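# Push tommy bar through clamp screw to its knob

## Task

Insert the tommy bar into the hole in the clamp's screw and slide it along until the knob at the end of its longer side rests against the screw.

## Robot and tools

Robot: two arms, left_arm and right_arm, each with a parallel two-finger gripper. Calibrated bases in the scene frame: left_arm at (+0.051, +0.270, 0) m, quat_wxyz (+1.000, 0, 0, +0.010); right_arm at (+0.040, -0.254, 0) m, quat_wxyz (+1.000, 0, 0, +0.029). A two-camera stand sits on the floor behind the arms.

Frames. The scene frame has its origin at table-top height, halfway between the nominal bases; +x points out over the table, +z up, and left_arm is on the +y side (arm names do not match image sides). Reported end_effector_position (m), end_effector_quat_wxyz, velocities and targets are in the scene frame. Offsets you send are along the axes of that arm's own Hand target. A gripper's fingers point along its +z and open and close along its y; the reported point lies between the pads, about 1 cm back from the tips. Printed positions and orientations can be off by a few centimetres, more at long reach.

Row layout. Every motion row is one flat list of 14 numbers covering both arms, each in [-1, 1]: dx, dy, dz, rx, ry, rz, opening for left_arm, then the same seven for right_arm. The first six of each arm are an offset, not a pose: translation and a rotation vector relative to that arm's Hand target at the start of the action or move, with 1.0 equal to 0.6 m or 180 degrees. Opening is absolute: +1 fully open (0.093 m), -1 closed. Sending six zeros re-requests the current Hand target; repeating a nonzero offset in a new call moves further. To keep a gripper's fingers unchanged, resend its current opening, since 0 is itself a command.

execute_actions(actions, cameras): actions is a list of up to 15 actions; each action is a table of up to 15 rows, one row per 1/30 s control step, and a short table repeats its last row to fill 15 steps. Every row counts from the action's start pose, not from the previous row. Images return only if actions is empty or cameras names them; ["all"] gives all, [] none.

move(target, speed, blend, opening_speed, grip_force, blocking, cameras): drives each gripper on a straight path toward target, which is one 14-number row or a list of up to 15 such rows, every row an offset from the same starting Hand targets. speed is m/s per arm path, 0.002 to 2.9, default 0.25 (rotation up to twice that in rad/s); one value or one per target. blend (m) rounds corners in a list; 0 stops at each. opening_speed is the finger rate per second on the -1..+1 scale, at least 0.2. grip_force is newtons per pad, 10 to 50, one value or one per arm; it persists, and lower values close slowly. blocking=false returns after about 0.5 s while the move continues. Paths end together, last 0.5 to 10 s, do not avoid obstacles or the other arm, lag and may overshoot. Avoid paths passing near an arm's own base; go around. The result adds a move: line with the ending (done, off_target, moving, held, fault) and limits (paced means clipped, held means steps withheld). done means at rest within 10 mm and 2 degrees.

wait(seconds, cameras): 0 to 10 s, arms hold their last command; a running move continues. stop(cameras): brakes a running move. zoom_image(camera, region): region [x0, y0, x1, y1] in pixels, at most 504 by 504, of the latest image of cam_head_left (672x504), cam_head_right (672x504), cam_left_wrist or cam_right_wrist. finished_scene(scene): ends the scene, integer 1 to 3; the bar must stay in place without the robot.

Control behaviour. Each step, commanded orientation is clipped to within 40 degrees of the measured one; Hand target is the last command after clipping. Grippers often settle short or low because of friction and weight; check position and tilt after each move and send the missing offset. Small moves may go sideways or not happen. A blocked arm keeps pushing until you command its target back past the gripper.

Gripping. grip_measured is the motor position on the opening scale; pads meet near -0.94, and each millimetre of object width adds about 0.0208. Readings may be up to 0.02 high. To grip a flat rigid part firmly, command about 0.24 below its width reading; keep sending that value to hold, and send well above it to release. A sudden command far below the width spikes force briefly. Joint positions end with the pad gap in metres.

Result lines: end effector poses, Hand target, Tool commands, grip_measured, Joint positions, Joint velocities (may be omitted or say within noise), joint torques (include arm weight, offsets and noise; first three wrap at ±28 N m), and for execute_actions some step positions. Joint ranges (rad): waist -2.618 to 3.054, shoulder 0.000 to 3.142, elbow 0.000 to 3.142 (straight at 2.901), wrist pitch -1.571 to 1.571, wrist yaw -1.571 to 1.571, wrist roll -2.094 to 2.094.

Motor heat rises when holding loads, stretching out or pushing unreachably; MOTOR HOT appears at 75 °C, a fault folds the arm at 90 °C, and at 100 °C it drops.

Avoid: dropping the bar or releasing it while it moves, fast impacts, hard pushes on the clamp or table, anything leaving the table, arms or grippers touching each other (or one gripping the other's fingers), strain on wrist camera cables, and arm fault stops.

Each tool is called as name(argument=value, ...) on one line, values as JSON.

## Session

execute_actions(actions=[])

zoom_image(camera="cam_head_left", region=[290, 170, 400, 290])

zoom_image(camera="cam_head_right", region=[310, 170, 420, 290])

Scene clock: 0.00 s.
left_arm: end_effector_position=(+0.4370, +0.2725, +0.0970) grip_measured=+1.000 end_effector_quat_wxyz=(+0.588, -0.020, +0.808, +0.034) | right_arm: end_effector_position=(+0.4177, -0.2818, +0.0717) grip_measured=+1.000 end_effector_quat_wxyz=(+0.540, +0.079, +0.835, -0.075)
Joint positions: left_arm=[-0.067 1.533 0.337 0.882 -0.122 -0.006 0.093] | right_arm=[-0.026 1.555 0.356 0.767 0.241 0.065 0.093]
Joint velocities: within noise
Joint torques (N m): no reading
Heat: left arm: 35 °C; right arm: 33 °C.
Hand target: left_arm +0.4407, +0.2724, +0.1068; +0.600, -0.020, +0.799, +0.033 | right_arm +0.4218, -0.2817, +0.0803; +0.551, +0.080, +0.827, -0.074
Tool commands: left_gripper/opening=+1.0 right_gripper/opening=+1.0

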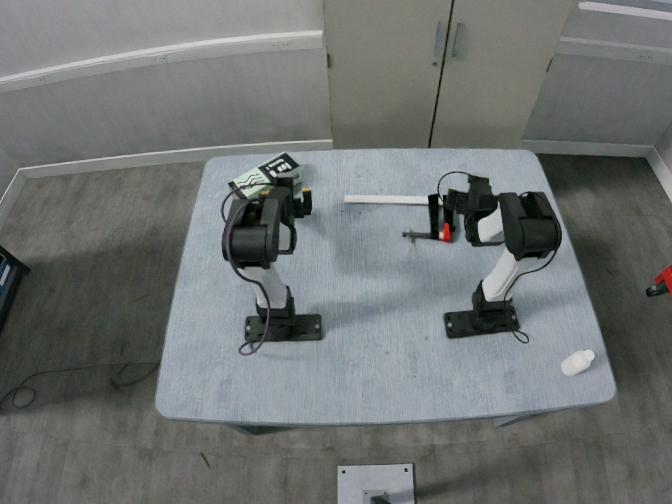

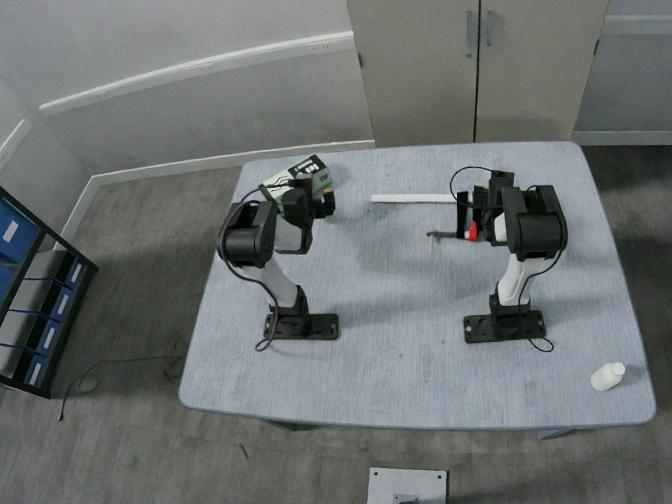

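Scaled by 4.200 from the camera's 672x504 image, which has a finer 960x720 frame.

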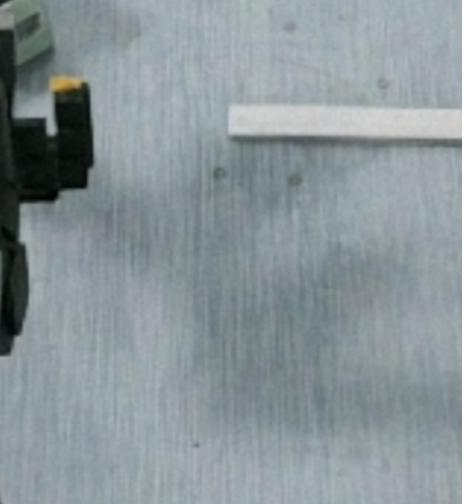

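Scaled by 4.200 from the camera's 672x504 image, which has a finer 960x720 frame.

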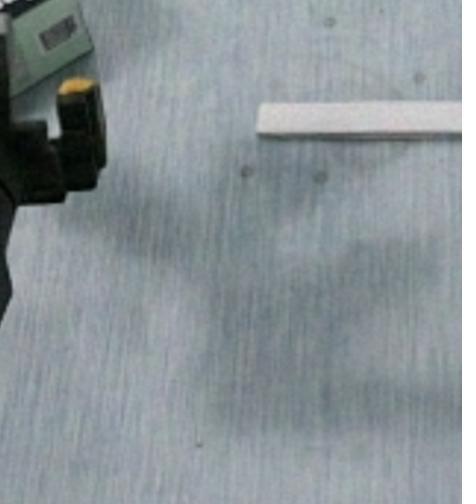

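zoom_image(camera="cam_head_left", region=[385, 190, 475, 270])

zoom_image(camera="cam_head_right", region=[410, 190, 500, 270])

Scaled by 5.600 from the camera's 672x504 image, which has a finer 960x720 frame.

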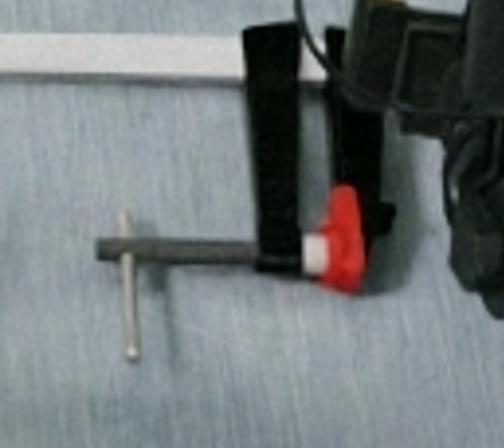

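Scaled by 5.600 from the camera's 672x504 image, which has a finer 960x720 frame.

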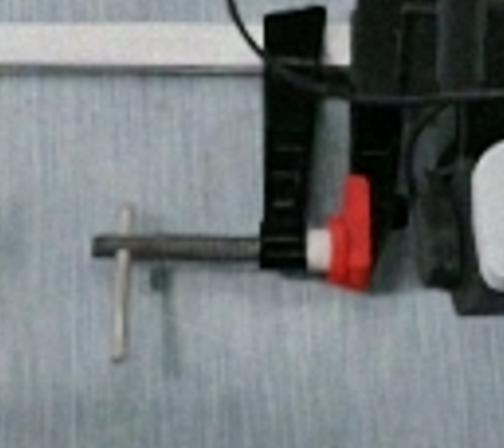

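move(target=[[0,0,0,0,0,0,1,-0.1287,-0.0553,-0.2077,0,0,0,1],[0,0,0,0,0,0,1,0.0815,0.2695,-0.4405,-0.3361,0.2565,-0.4878,-1]], blend=0.02, speed=0.3, cameras=["all"])

zoom_image(camera="cam_head_left", region=[385, 190, 475, 270])

zoom_image(camera="cam_head_right", region=[400, 190, 490, 270])

Scene clock: 5.87 s.
left_arm: end_effector_position=(+0.4370, +0.2725, +0.0970) grip_measured=+1.000 end_effector_quat_wxyz=(+0.588, -0.020, +0.808, +0.034) | right_arm: end_effector_position=(+0.2006, -0.0718, +0.1245) grip_measured=-0.975 end_effector_quat_wxyz=(+0.004, +0.700, -0.714, +0.008)
Joint positions: left_arm=[-0.067 1.533 0.337 0.882 -0.122 -0.006 0.093] | right_arm=[0.801 1.466 1.189 -1.302 0.016 -0.693 0]
Joint torques (N m): left_arm=[-0.03 -5.01 5.53 2.65 -0.04 0.04] | right_arm=[1.03 -4.64 8.24 0.1 -0.09 -0.17]
Heat: left arm: 38 °C; right arm: 33 °C.
Hand target: left_arm +0.4407, +0.2724, +0.1068; +0.600, -0.020, +0.799, +0.033 | right_arm +0.1998, -0.0657, +0.1304; +0.000, +0.707, -0.707, +0.000
Off the commanded pose: left_arm 0.010 m, 2 deg | right_arm 0.009 m, 2 deg.
move: done

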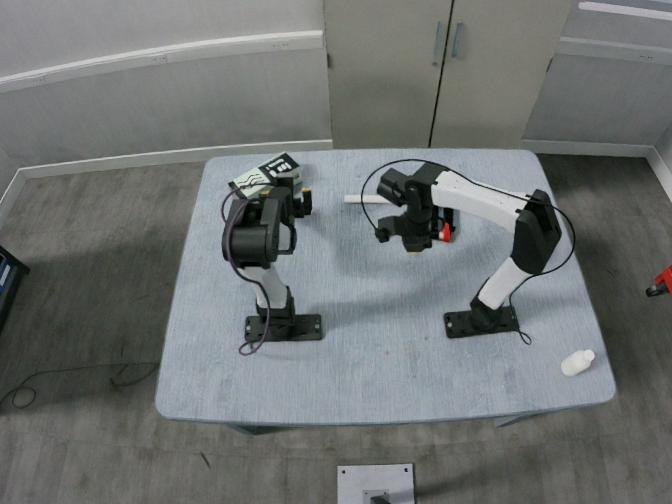

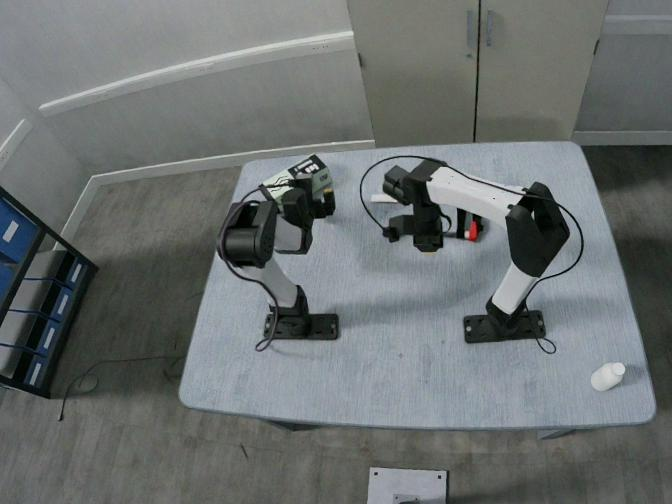

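Scaled by 5.600 from the camera's 672x504 image, which has a finer 960x720 frame.

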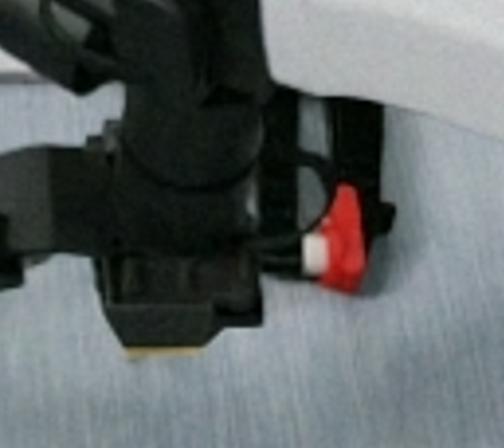

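Scaled by 5.600 from the camera's 672x504 image, which has a finer 960x720 frame.

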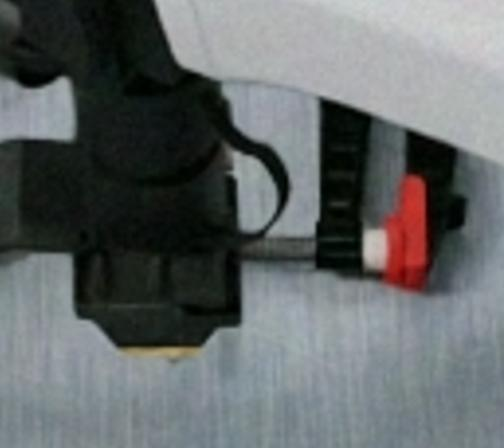

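move(target=[[0,0,0,0,0,0,1,0,0,0.172,0,0,0,-1],[0,0,0,0,0,0,1,0,-0.055,0.172,0,0,0,-1]], speed=[0.12,0.06], cameras=["all"])

zoom_image(camera="cam_head_left", region=[385, 190, 475, 270])

zoom_image(camera="cam_head_right", region=[400, 190, 490, 270])

Scene clock: 8.77 s.
left_arm: end_effector_position=(+0.4370, +0.2725, +0.0970) grip_measured=+1.000 end_effector_quat_wxyz=(+0.588, -0.020, +0.808, +0.034) | right_arm: end_effector_position=(+0.2249, -0.0745, +0.0238) grip_measured=-0.975 end_effector_quat_wxyz=(+0.015, +0.705, -0.709, +0.008)
Joint positions: left_arm=[-0.067 1.533 0.337 0.882 -0.122 -0.006 0.093] | right_arm=[0.722 1.639 0.944 -0.905 0.015 -0.786 0]
Joint torques (N m): left_arm=[-0.05 -5.01 5.56 2.65 -0.04 0.04] | right_arm=[-0.28 -5.42 7.46 0.3 -0.09 -0.11]
Heat: left arm: 39 °C; right arm: 33 °C.
Hand target: left_arm +0.4407, +0.2724, +0.1068; +0.600, -0.020, +0.799, +0.033 | right_arm +0.2328, -0.0657, +0.0272; +0.000, +0.707, -0.707, +0.000
Off the commanded pose: left_arm 0.010 m, 2 deg | right_arm 0.012 m, 2 deg.
move: off_target (right_arm)

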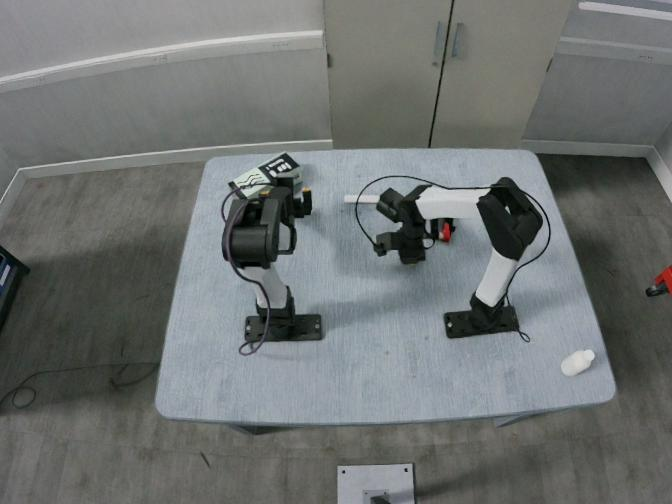

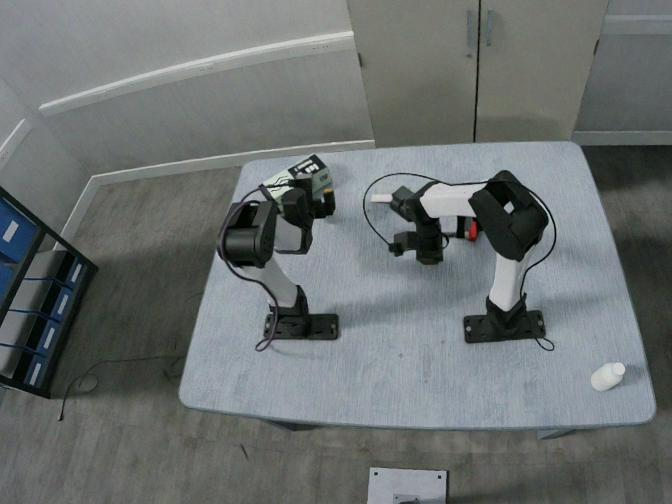

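Scaled by 5.600 from the camera's 672x504 image, which has a finer 960x720 frame.

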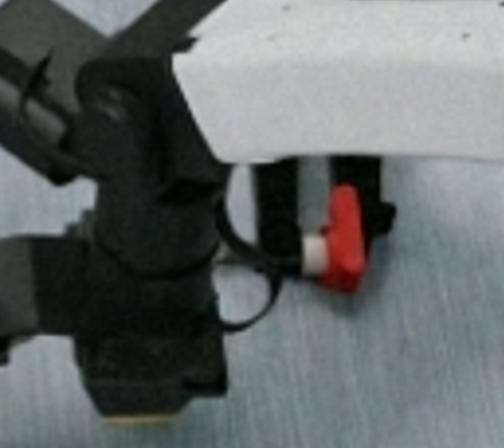

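Scaled by 5.600 from the camera's 672x504 image, which has a finer 960x720 frame.

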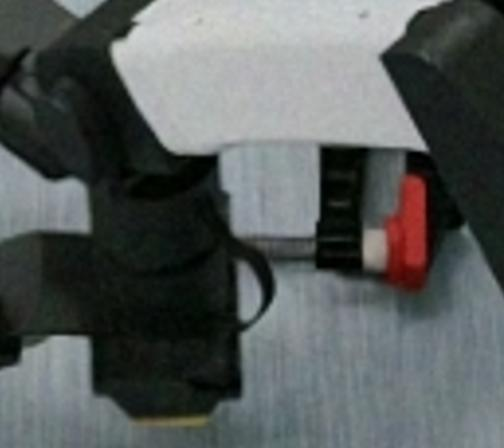

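move(target=[0,0,0,0,0,0,1,-0.01,-0.05,0,0,0,0,-1], speed=0.05)

move(target=[[0,0,0,0,0,0,1,0,0.02,0,0,0,0,-1],[0,0,0,0,0,0,1,0,0.02,-0.1,0,0,0,-1],[0,0,0,0,0,0,1,0.15,0.13,-0.1,0,0,0,-1]], speed=0.2, blend=[0.003,0.02,0], cameras=["all"])

zoom_image(camera="cam_head_left", region=[385, 190, 475, 270])

zoom_image(camera="cam_head_right", region=[410, 190, 500, 270])

Scene clock: 10.17 s.
left_arm: end_effector_position=(+0.4370, +0.2725, +0.0970) grip_measured=+1.000 end_effector_quat_wxyz=(+0.588, -0.020, +0.808, +0.034) | right_arm: end_effector_position=(+0.2567, -0.0656, +0.0238) grip_measured=-0.975 end_effector_quat_wxyz=(+0.009, +0.705, -0.709, +0.007)
Joint positions: left_arm=[-0.067 1.533 0.337 0.882 -0.122 -0.006 0.093] | right_arm=[0.666 1.733 1.051 -0.905 0.015 -0.842 0]
Joint torques (N m): left_arm=[-0.03 -5.01 5.55 2.65 -0.04 0.04] | right_arm=[-0.27 -6.26 7.53 0.21 -0.09 -0.14]
Heat: left arm: 40 °C; right arm: 33 °C.
Hand target: left_arm +0.4407, +0.2724, +0.1068; +0.600, -0.020, +0.799, +0.033 | right_arm +0.2628, -0.0597, +0.0272; +0.000, +0.707, -0.707, +0.000
Off the commanded pose: left_arm 0.010 m, 2 deg | right_arm 0.009 m, 1 deg.
move: done

Scene clock: 11.87 s.
left_arm: end_effector_position=(+0.4370, +0.2725, +0.0970) grip_measured=+1.000 end_effector_quat_wxyz=(+0.588, -0.020, +0.808, +0.034) | right_arm: end_effector_position=(+0.1891, -0.1476, +0.0868) grip_measured=-0.975 end_effector_quat_wxyz=(-0.003, +0.706, -0.709, +0.007)
Joint positions: left_arm=[-0.067 1.533 0.337 0.882 -0.122 -0.006 0.093] | right_arm=[0.573 1.226 0.855 -1.192 0.014 -0.936 0]
Joint torques (N m): left_arm=[-0.05 -5.01 5.55 2.65 -0.04 0.04] | right_arm=[-0.38 -4.16 5.2 0.14 -0.08 -0.12]
Heat: left arm: 41 °C; right arm: 33 °C.
Hand target: left_arm +0.4407, +0.2724, +0.1068; +0.600, -0.020, +0.799, +0.033 | right_arm +0.1848, -0.1497, +0.0872; +0.000, +0.707, -0.707, +0.000
Off the commanded pose: left_arm 0.010 m, 2 deg | right_arm 0.005 m, 1 deg.
move: done

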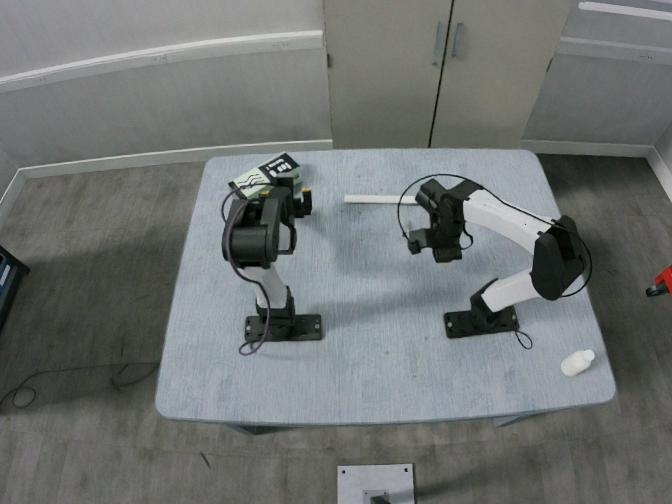

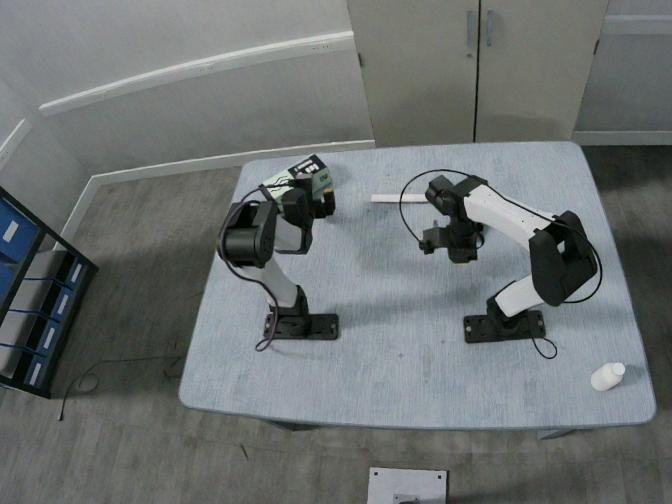

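Scaled by 5.600 from the camera's 672x504 image, which has a finer 960x720 frame.

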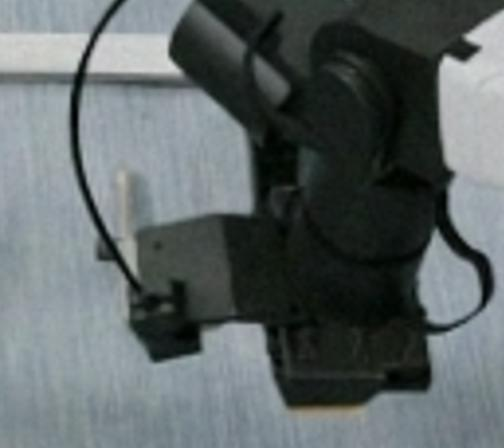

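Scaled by 5.600 from the camera's 672x504 image, which has a finer 960x720 frame.

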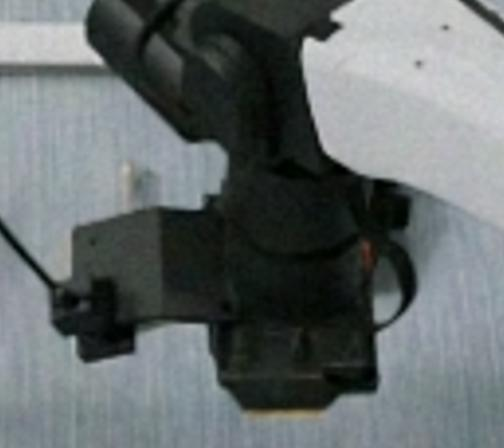

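move(target=[[0,0,0,0,0,0,1,-0.148,-0.0587,0,0,0,0,-1],[0,0,0,0,0,0,1,-0.148,-0.0587,0.1,0,0,0,-1],[0,0,0,0,0,0,1,-0.148,-0.147,0.1,0,0,0,-1]], speed=[0.2,0.12,0.04], cameras=["all"])

move(target=[0,0,0,0,0,0,1,0,-0.012,0,0,0,0,-1], speed=0.025)

zoom_image(camera="cam_head_left", region=[385, 190, 475, 270])

Scene clock: 16.00 s.
left_arm: end_effector_position=(+0.4370, +0.2725, +0.0970) grip_measured=+1.000 end_effector_quat_wxyz=(+0.588, -0.020, +0.808, +0.034) | right_arm: end_effector_position=(+0.2665, -0.0661, +0.0239) grip_measured=-0.975 end_effector_quat_wxyz=(+0.008, +0.705, -0.709, +0.005)
Joint positions: left_arm=[-0.067 1.533 0.337 0.882 -0.122 -0.006 0.093] | right_arm=[0.64 1.758 1.082 -0.91 0.011 -0.867 0]
Joint torques (N m): left_arm=[-0.03 -5.01 5.55 2.65 -0.04 0.04] | right_arm=[-0.25 -6.46 7.54 0.2 -0.05 -0.19]
Heat: left arm: 42 °C; right arm: 33 °C.
Hand target: left_arm +0.4407, +0.2724, +0.1068; +0.600, -0.020, +0.799, +0.033 | right_arm +0.2731, -0.0610, +0.0272; +0.000, +0.707, -0.707, +0.000
Off the commanded pose: left_arm 0.010 m, 2 deg | right_arm 0.009 m, 1 deg.
move: done

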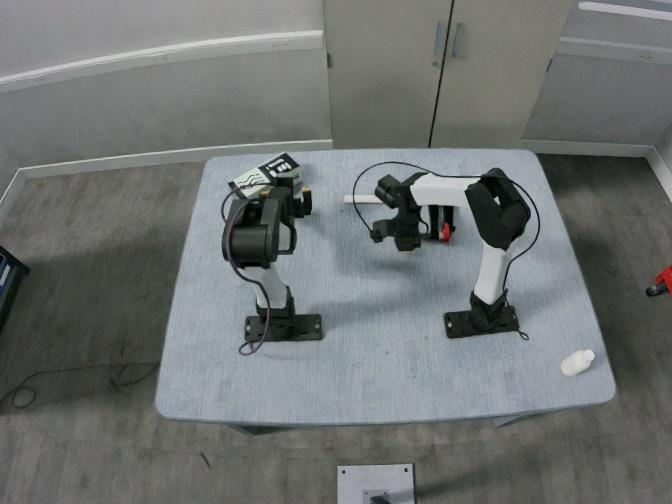

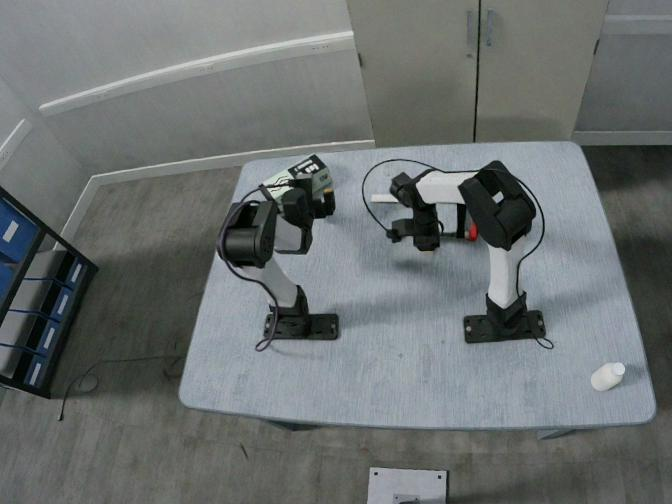

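Scene clock: 16.80 s.
left_arm: end_effector_position=(+0.4370, +0.2725, +0.0970) grip_measured=+1.000 end_effector_quat_wxyz=(+0.588, -0.020, +0.808, +0.034) | right_arm: end_effector_position=(+0.2743, -0.0649, +0.0239) grip_measured=-0.975 end_effector_quat_wxyz=(+0.006, +0.705, -0.709, +0.005)
Joint positions: left_arm=[-0.067 1.533 0.337 0.882 -0.122 -0.006 0.093] | right_arm=[0.627 1.778 1.106 -0.91 0.011 -0.882 0]
Joint torques (N m): left_arm=[-0.03 -5.01 5.55 2.65 -0.04 0.04] | right_arm=[-0.38 -6.65 7.56 0.17 -0.05 -0.25]
Heat: left arm: 42 °C; right arm: 34 °C.
Hand target: left_arm +0.4407, +0.2724, +0.1068; +0.600, -0.020, +0.799, +0.033 | right_arm +0.2802, -0.0610, +0.0272; +0.000, +0.707, -0.707, +0.000
Off the commanded pose: left_arm 0.010 m, 2 deg | right_arm 0.008 m, 1 deg.
move: done

Scaled by 5.600 from the camera's 672x504 image, which has a finer 960x720 frame.
This view is cut from an older image: the scene may have changed since it was taken.

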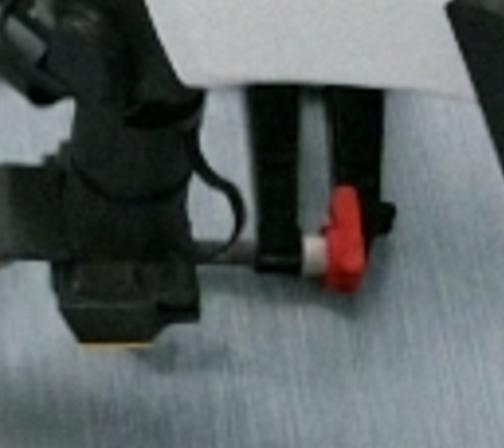

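move(target=[0,0,0,0,0,0,1,0,-0.008,0,0,0,0,-1], speed=0.025)

move(target=[0,0,0,0,0,0,1,0,-0.008,0,0,0,0,-1], speed=0.025, cameras=["all"])

zoom_image(camera="cam_head_left", region=[385, 190, 475, 270])

Scene clock: 17.77 s.
left_arm: end_effector_position=(+0.4370, +0.2725, +0.0970) grip_measured=+1.000 end_effector_quat_wxyz=(+0.588, -0.020, +0.808, +0.034) | right_arm: end_effector_position=(+0.2795, -0.0645, +0.0238) grip_measured=-0.975 end_effector_quat_wxyz=(+0.005, +0.705, -0.709, +0.005)
Joint positions: left_arm=[-0.067 1.533 0.337 0.882 -0.122 -0.006 0.093] | right_arm=[0.617 1.791 1.122 -0.91 0.011 -0.891 0]
Joint torques (N m): left_arm=[-0.03 -5.01 5.56 2.65 -0.04 0.04] | right_arm=[-0.39 -6.76 7.64 0.15 -0.05 -0.13]
Heat: left arm: 42 °C; right arm: 34 °C.
Hand target: left_arm +0.4407, +0.2724, +0.1068; +0.600, -0.020, +0.799, +0.033 | right_arm +0.2851, -0.0610, +0.0272; +0.000, +0.707, -0.707, +0.000
Off the commanded pose: left_arm 0.010 m, 2 deg | right_arm 0.007 m, 1 deg.
move: done

Scene clock: 18.50 s.
left_arm: end_effector_position=(+0.4370, +0.2725, +0.0970) grip_measured=+1.000 end_effector_quat_wxyz=(+0.588, -0.020, +0.808, +0.034) | right_arm: end_effector_position=(+0.2848, -0.0640, +0.0239) grip_measured=-0.975 end_effector_quat_wxyz=(+0.003, +0.705, -0.709, +0.005)
Joint positions: left_arm=[-0.067 1.533 0.337 0.882 -0.122 -0.006 0.093] | right_arm=[0.608 1.804 1.139 -0.911 0.011 -0.901 0]
Joint torques (N m): left_arm=[-0.03 -5.01 5.53 2.65 -0.04 0.04] | right_arm=[-0.39 -6.9 7.65 0.12 -0.05 -0.18]
Heat: left arm: 42 °C; right arm: 34 °C.
Hand target: left_arm +0.4407, +0.2724, +0.1068; +0.600, -0.020, +0.799, +0.033 | right_arm +0.2898, -0.0609, +0.0273; +0.000, +0.707, -0.707, +0.000
Off the commanded pose: left_arm 0.010 m, 2 deg | right_arm 0.007 m, 1 deg.
move: done

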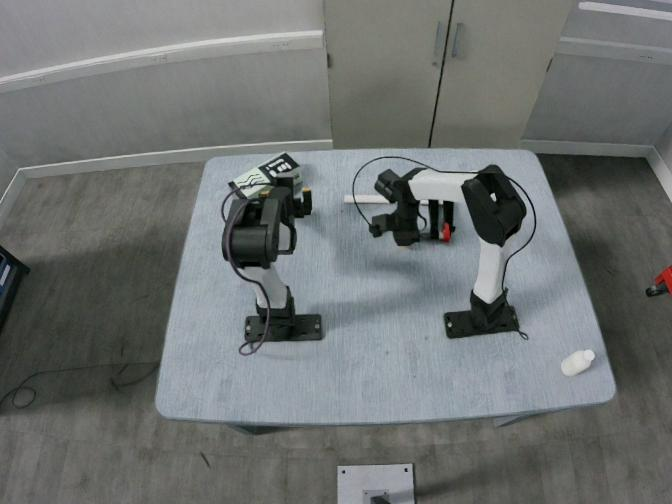

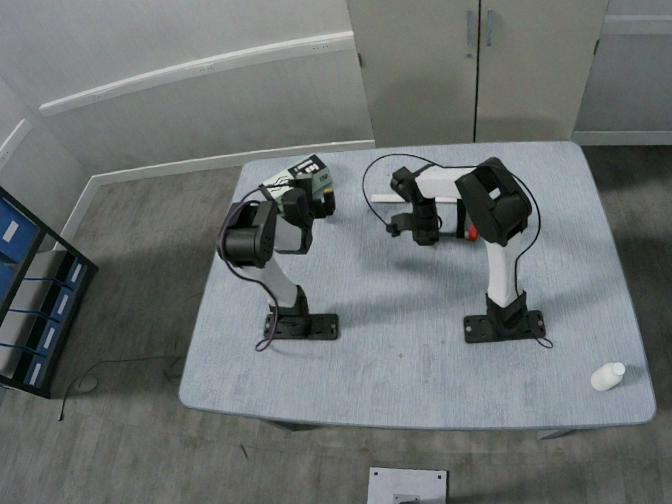

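Scaled by 5.600 from the camera's 672x504 image, which has a finer 960x720 frame.

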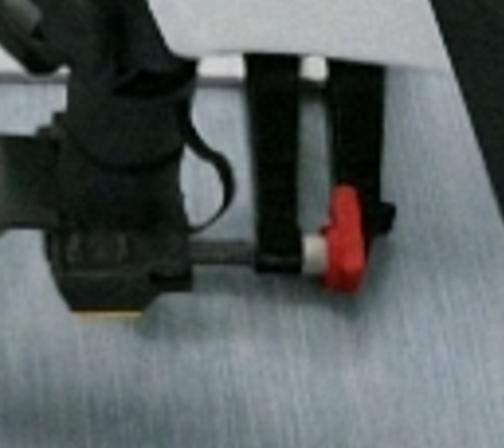

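move(target=[[0,0,0,0,0,0,1,0,0.03,0,0,0,0,-1],[0,0,0,0,0,0,1,0,0.04,-0.1,0,0,0,-1],[0,0,0,0,0,0,1,0.25,0.22,-0.1,0,0,0,-1]], speed=0.2, blend=[0.003,0.02,0], cameras=["all"])

zoom_image(camera="cam_head_left", region=[390, 210, 435, 255])

zoom_image(camera="cam_head_right", region=[410, 205, 465, 255])

Scene clock: 20.97 s.
left_arm: end_effector_position=(+0.4370, +0.2725, +0.0970) grip_measured=+1.000 end_effector_quat_wxyz=(+0.588, -0.020, +0.808, +0.034) | right_arm: end_effector_position=(+0.1624, -0.2099, +0.0878) grip_measured=-0.975 end_effector_quat_wxyz=(-0.004, +0.705, -0.709, +0.007)
Joint positions: left_arm=[-0.067 1.533 0.337 0.882 -0.122 -0.006 0.093] | right_arm=[0.298 0.987 0.732 -1.303 0.01 -1.211 0]
Joint torques (N m): left_arm=[-0.03 -5.01 5.55 2.65 -0.04 0.04] | right_arm=[-0.39 -1.78 5.27 0.13 -0.05 -0.08]
Heat: left arm: 43 °C; right arm: 34 °C.
Hand target: left_arm +0.4407, +0.2724, +0.1068; +0.600, -0.020, +0.799, +0.033 | right_arm +0.1579, -0.2109, +0.0871; +0.000, +0.707, -0.707, +0.000
Off the commanded pose: left_arm 0.010 m, 2 deg | right_arm 0.005 m, 1 deg.
move: done

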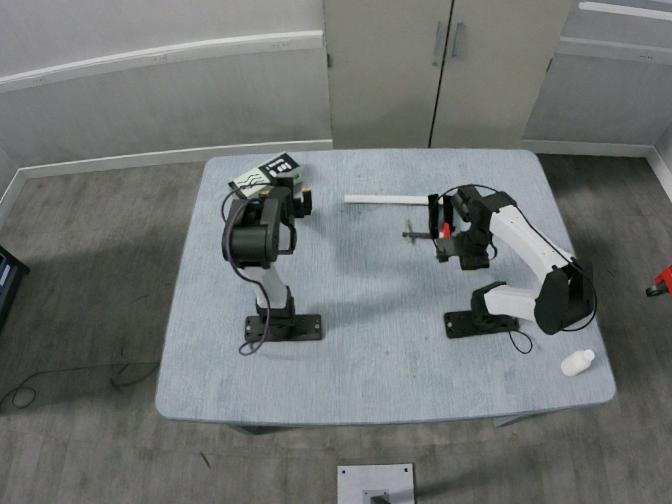

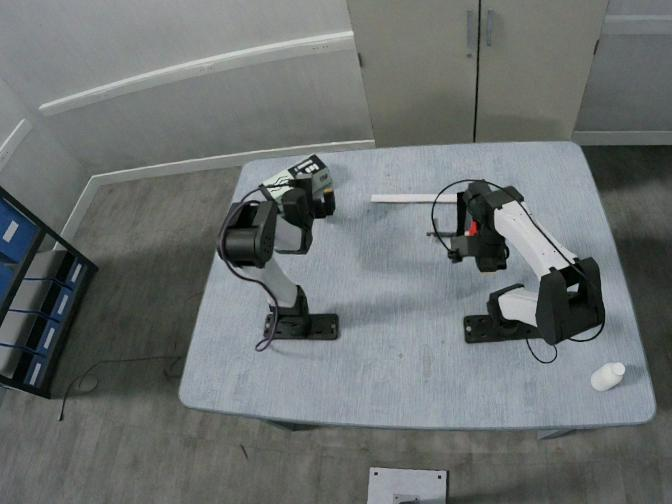

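Scaled by 11.200 from the camera's 672x504 image, which has a finer 960x720 frame.

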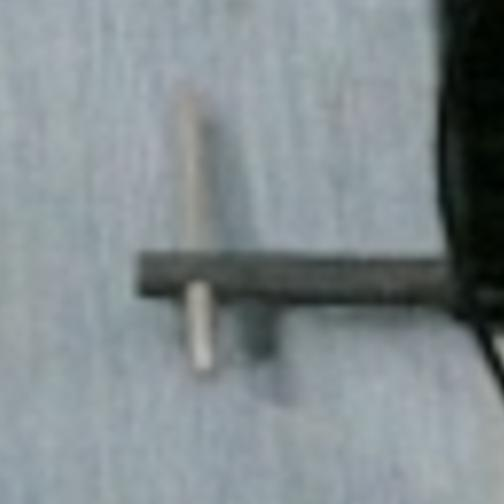

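Scaled by 9.164 from the camera's 672x504 image, which has a finer 960x720 frame.

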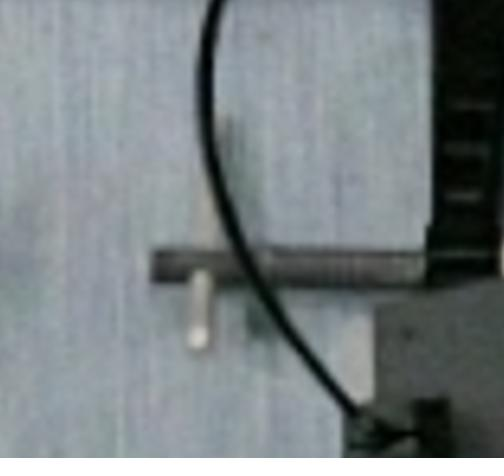

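move(target=[[0,0,0,0,0,0,1,-0.247,-0.145,0,0,0,0,-1],[0,0,0,0,0,0,1,-0.247,-0.145,0.1,0,0,0,-1],[0,0,0,0,0,0,1,-0.247,-0.235,0.1,0,0,0,-1]], speed=[0.2,0.12,0.04])

move(target=[0,0,0,0,0,0,1,0,-0.008,0,0,0,0,-1], speed=0.025, cameras=["all"])

zoom_image(camera="cam_head_left", region=[385, 190, 475, 270])

Scene clock: 25.83 s.
left_arm: end_effector_position=(+0.4370, +0.2725, +0.0970) grip_measured=+1.000 end_effector_quat_wxyz=(+0.588, -0.020, +0.808, +0.034) | right_arm: end_effector_position=(+0.2938, -0.0651, +0.0239) grip_measured=-0.975 end_effector_quat_wxyz=(+0.003, +0.705, -0.709, +0.003)
Joint positions: left_arm=[-0.067 1.533 0.337 0.882 -0.122 -0.006 0.093] | right_arm=[0.585 1.826 1.167 -0.916 0.007 -0.922 0]
Joint torques (N m): left_arm=[-0.05 -5.01 5.55 2.65 -0.04 0.04] | right_arm=[-0.24 -7.09 7.64 0.11 0 -0.23]
Heat: left arm: 43 °C; right arm: 34 °C.
Hand target: left_arm +0.4407, +0.2724, +0.1068; +0.600, -0.020, +0.799, +0.033 | right_arm +0.2989, -0.0627, +0.0272; +0.000, +0.707, -0.707, +0.000
Off the commanded pose: left_arm 0.010 m, 2 deg | right_arm 0.007 m, 1 deg.
move: done

Scene clock: 26.57 s.
left_arm: end_effector_position=(+0.4370, +0.2725, +0.0970) grip_measured=+1.000 end_effector_quat_wxyz=(+0.588, -0.020, +0.808, +0.034) | right_arm: end_effector_position=(+0.2983, -0.0646, +0.0239) grip_measured=-0.975 end_effector_quat_wxyz=(+0.002, +0.705, -0.709, +0.003)
Joint positions: left_arm=[-0.067 1.533 0.337 0.882 -0.122 -0.006 0.093] | right_arm=[0.577 1.839 1.184 -0.919 0.007 -0.931 0]
Joint torques (N m): left_arm=[-0.03 -5.01 5.53 2.65 -0.04 0.04] | right_arm=[-0.44 -7.2 7.69 0.11 0 -0.23]
Heat: left arm: 44 °C; right arm: 34 °C.
Hand target: left_arm +0.4407, +0.2724, +0.1068; +0.600, -0.020, +0.799, +0.033 | right_arm +0.3036, -0.0628, +0.0272; +0.000, +0.707, -0.707, +0.000
Off the commanded pose: left_arm 0.010 m, 2 deg | right_arm 0.007 m, 1 deg.
move: done

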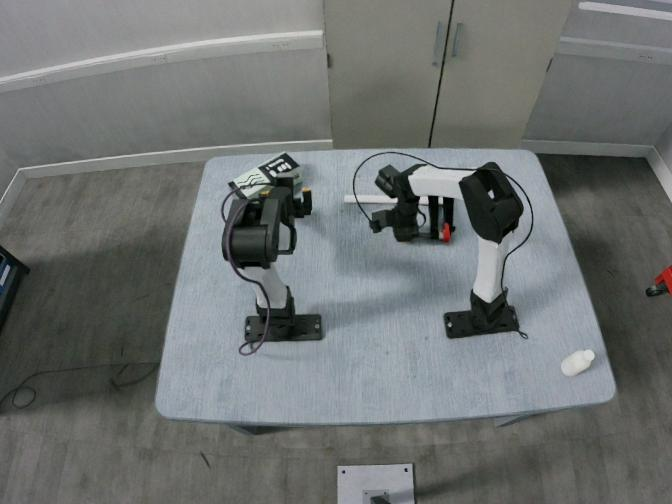

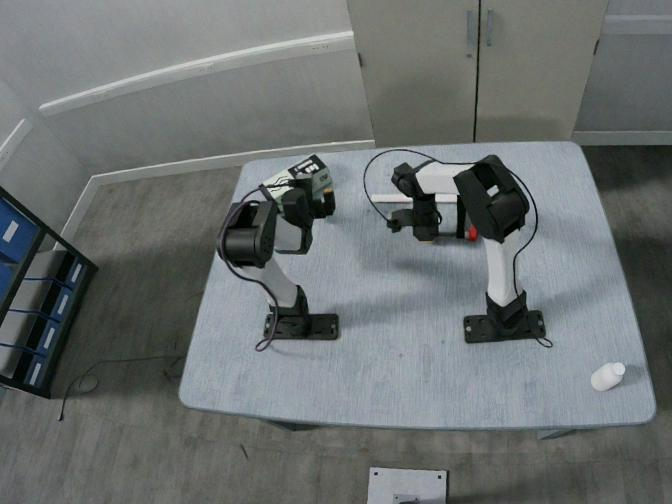

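Scaled by 5.600 from the camera's 672x504 image, which has a finer 960x720 frame.

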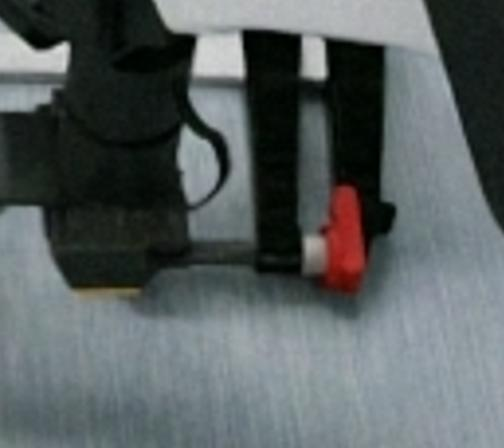

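move(target=[0,0,0,0,0,0,1,0,-0.008,0,0,0,0,-1], speed=0.025)

move(target=[0,0,0,0,0,0,1,0,-0.008,0,0,0,0,-1], speed=0.025)

Scene clock: 27.43 s.
left_arm: end_effector_position=(+0.4370, +0.2725, +0.0970) grip_measured=+1.000 end_effector_quat_wxyz=(+0.588, -0.020, +0.808, +0.034) | right_arm: end_effector_position=(+0.2997, -0.0654, +0.0245) grip_measured=-0.975 end_effector_quat_wxyz=(+0.008, +0.707, -0.707, +0.002)
Joint positions: left_arm=[-0.067 1.533 0.337 0.882 -0.122 -0.006 0.093] | right_arm=[0.572 1.851 1.202 -0.937 0.006 -0.94 0]
Joint torques (N m): left_arm=[-0.05 -5 5.53 2.65 -0.04 0.04] | right_arm=[-0.69 -7.16 7.73 0.22 0.01 -0.17]
Heat: left arm: 44 °C; right arm: 34 °C.
Hand target: left_arm +0.4407, +0.2724, +0.1068; +0.600, -0.020, +0.799, +0.033 | right_arm +0.3084, -0.0627, +0.0272; +0.000, +0.707, -0.707, +0.000
Off the commanded pose: left_arm 0.010 m, 2 deg | right_arm 0.009 m, 1 deg.
move: done

Scene clock: 28.20 s.
left_arm: end_effector_position=(+0.4370, +0.2725, +0.0970) grip_measured=+1.000 end_effector_quat_wxyz=(+0.588, -0.020, +0.808, +0.034) | right_arm: end_effector_position=(+0.3007, -0.0656, +0.0250) grip_measured=-0.975 end_effector_quat_wxyz=(+0.014, +0.707, -0.707, -0.003)
Joint positions: left_arm=[-0.067 1.533 0.337 0.882 -0.122 -0.006 0.093] | right_arm=[0.566 1.863 1.22 -0.955 -0.002 -0.947 0]
Joint torques (N m): left_arm=[-0.03 -5.01 5.55 2.65 -0.04 0.04] | right_arm=[-0.88 -7.1 7.77 0.31 0.09 -0.18]
Heat: left arm: 44 °C; right arm: 34 °C.
Hand target: left_arm +0.4407, +0.2724, +0.1068; +0.600, -0.020, +0.799, +0.033 | right_arm +0.3133, -0.0627, +0.0273; +0.000, +0.707, -0.707, +0.000
Off the commanded pose: left_arm 0.010 m, 2 deg | right_arm 0.013 m, 2 deg.
move: off_target (right_arm)

Stalled, tilting. Check.

move(target=[[0,0,0,0,0,0,1,0,0.04,0,0,0,0,-1],[0,0,0,0,0,0,1,0,0.06,-0.1,0,0,0,-1],[0,0,0,0,0,0,1,0.25,0.26,-0.1,0,0,0,-1]], speed=0.2, blend=[0.003,0.02,0], cameras=["all"])

zoom_image(camera="cam_head_left", region=[390, 210, 435, 255])

zoom_image(camera="cam_head_right", region=[415, 210, 460, 255])

Scene clock: 30.67 s.
left_arm: end_effector_position=(+0.4370, +0.2725, +0.0970) grip_measured=+1.000 end_effector_quat_wxyz=(+0.588, -0.020, +0.808, +0.034) | right_arm: end_effector_position=(+0.1611, -0.2097, +0.0877) grip_measured=-0.975 end_effector_quat_wxyz=(-0.006, +0.706, -0.709, +0.001)
Joint positions: left_arm=[-0.067 1.533 0.337 0.882 -0.122 -0.006 0.093] | right_arm=[0.286 0.982 0.73 -1.306 -0.003 -1.223 0]
Joint torques (N m): left_arm=[-0.05 -5 5.55 2.65 -0.04 0.04] | right_arm=[-0.38 -1.77 5.26 0.11 0.09 -0.15]
Heat: left arm: 44 °C; right arm: 34 °C.
Hand target: left_arm +0.4407, +0.2724, +0.1068; +0.600, -0.020, +0.799, +0.033 | right_arm +0.1572, -0.2127, +0.0871; +0.000, +0.707, -0.707, +0.000
Off the commanded pose: left_arm 0.010 m, 2 deg | right_arm 0.005 m, 1 deg.
move: done

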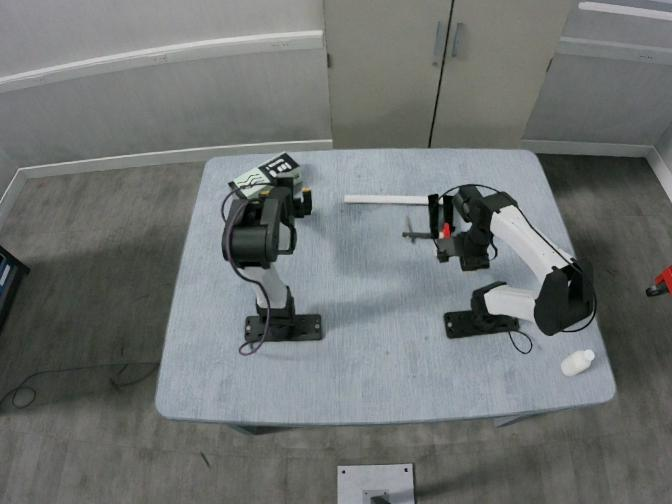

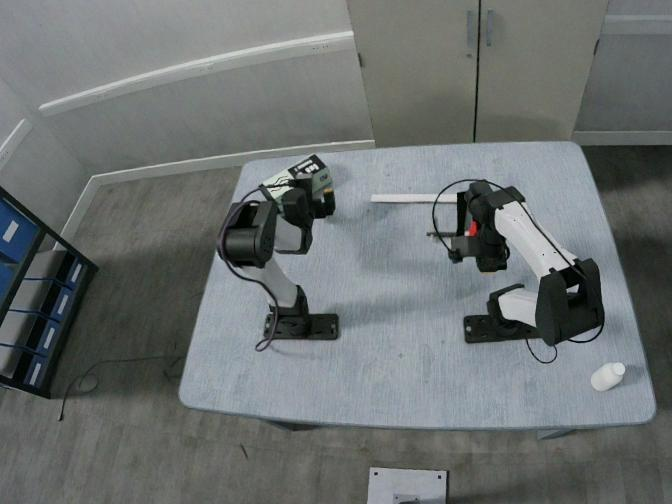

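Scaled by 11.200 from the camera's 672x504 image, which has a finer 960x720 frame.

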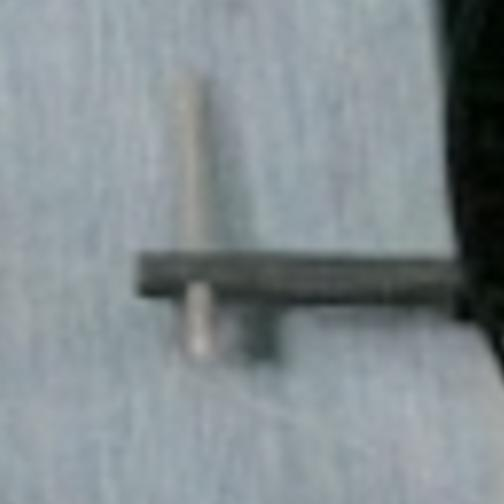

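Scaled by 11.200 from the camera's 672x504 image, which has a finer 960x720 frame.

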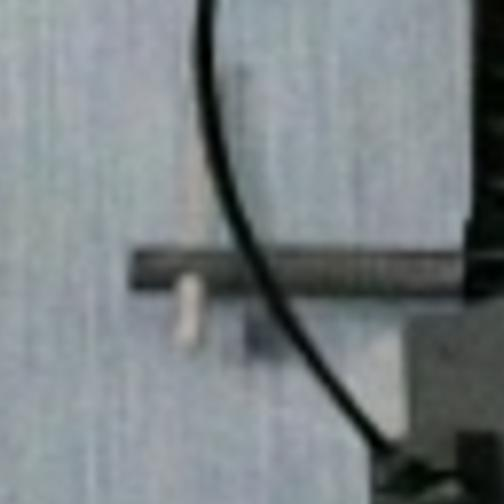

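move(target=[[0,0,0,0,0,0,1,-0.231,-0.145,0,0,0,0,-1],[0,0,0,0,0,0,1,-0.231,-0.145,0.093,0,0,0,-1],[0,0,0,0,0,0,1,-0.231,-0.235,0.093,0,0,0,-1]], speed=[0.2,0.12,0.04], cameras=["all"])

zoom_image(camera="cam_head_left", region=[385, 190, 475, 270])

move(target=[0,0,0,0,0,0,1,0,-0.01,0,0,0,0,-1], speed=0.025)

Scene clock: 35.90 s.
left_arm: end_effector_position=(+0.4370, +0.2725, +0.0970) grip_measured=+1.000 end_effector_quat_wxyz=(+0.588, -0.020, +0.808, +0.034) | right_arm: end_effector_position=(+0.2899, -0.0760, +0.0282) grip_measured=-0.975 end_effector_quat_wxyz=(+0.006, +0.706, -0.709, -0.002)
Joint positions: left_arm=[-0.067 1.533 0.337 0.882 -0.122 -0.006 0.093] | right_arm=[0.559 1.793 1.144 -0.934 -0.003 -0.95 0]
Joint torques (N m): left_arm=[-0.05 -5.01 5.53 2.65 -0.04 0.04] | right_arm=[-0.4 -6.68 7.73 0.18 0.1 -0.17]
Heat: left arm: 45 °C; right arm: 34 °C.
Hand target: left_arm +0.4407, +0.2724, +0.1068; +0.600, -0.020, +0.799, +0.033 | right_arm +0.2983, -0.0741, +0.0315; +0.000, +0.707, -0.707, +0.000
Off the commanded pose: left_arm 0.010 m, 2 deg | right_arm 0.009 m, 1 deg.
move: done

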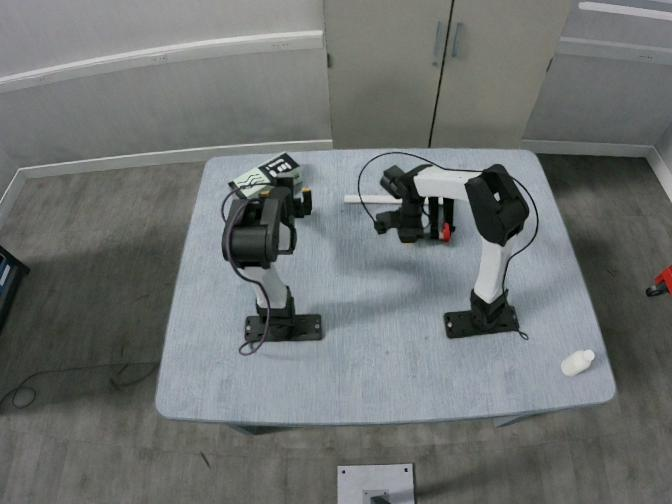

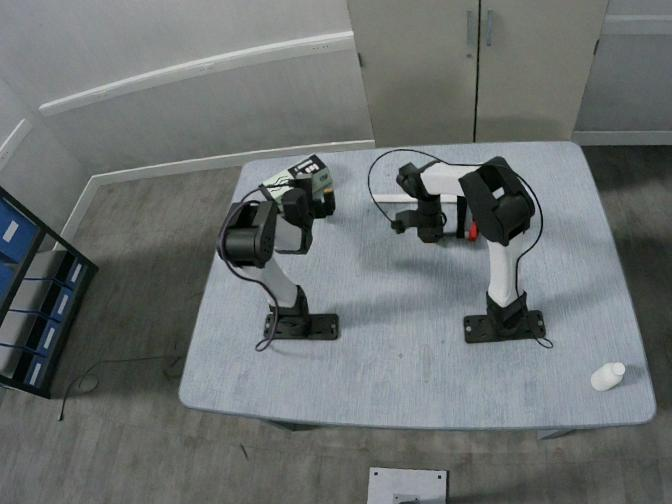

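Scaled by 5.600 from the camera's 672x504 image, which has a finer 960x720 frame.

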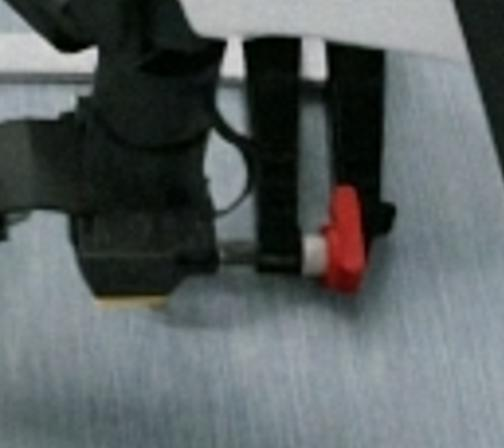

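Scene clock: 36.67 s.
left_arm: end_effector_position=(+0.4370, +0.2725, +0.0970) grip_measured=+1.000 end_effector_quat_wxyz=(+0.588, -0.020, +0.808, +0.034) | right_arm: end_effector_position=(+0.2914, -0.0772, +0.0289) grip_measured=-0.975 end_effector_quat_wxyz=(+0.014, +0.707, -0.707, -0.004)
Joint positions: left_arm=[-0.067 1.533 0.337 0.882 -0.122 -0.006 0.093] | right_arm=[0.553 1.808 1.165 -0.957 -0.003 -0.961 0]
Joint torques (N m): left_arm=[-0.03 -5.01 5.55 2.65 -0.04 0.04] | right_arm=[-0.88 -6.65 7.73 0.31 0.1 -0.17]
Heat: left arm: 45 °C; right arm: 34 °C.
Hand target: left_arm +0.4407, +0.2724, +0.1068; +0.600, -0.020, +0.799, +0.033 | right_arm +0.3043, -0.0741, +0.0315; +0.000, +0.707, -0.707, +0.000
Off the commanded pose: left_arm 0.010 m, 2 deg | right_arm 0.013 m, 2 deg.
move: off_target (right_arm)


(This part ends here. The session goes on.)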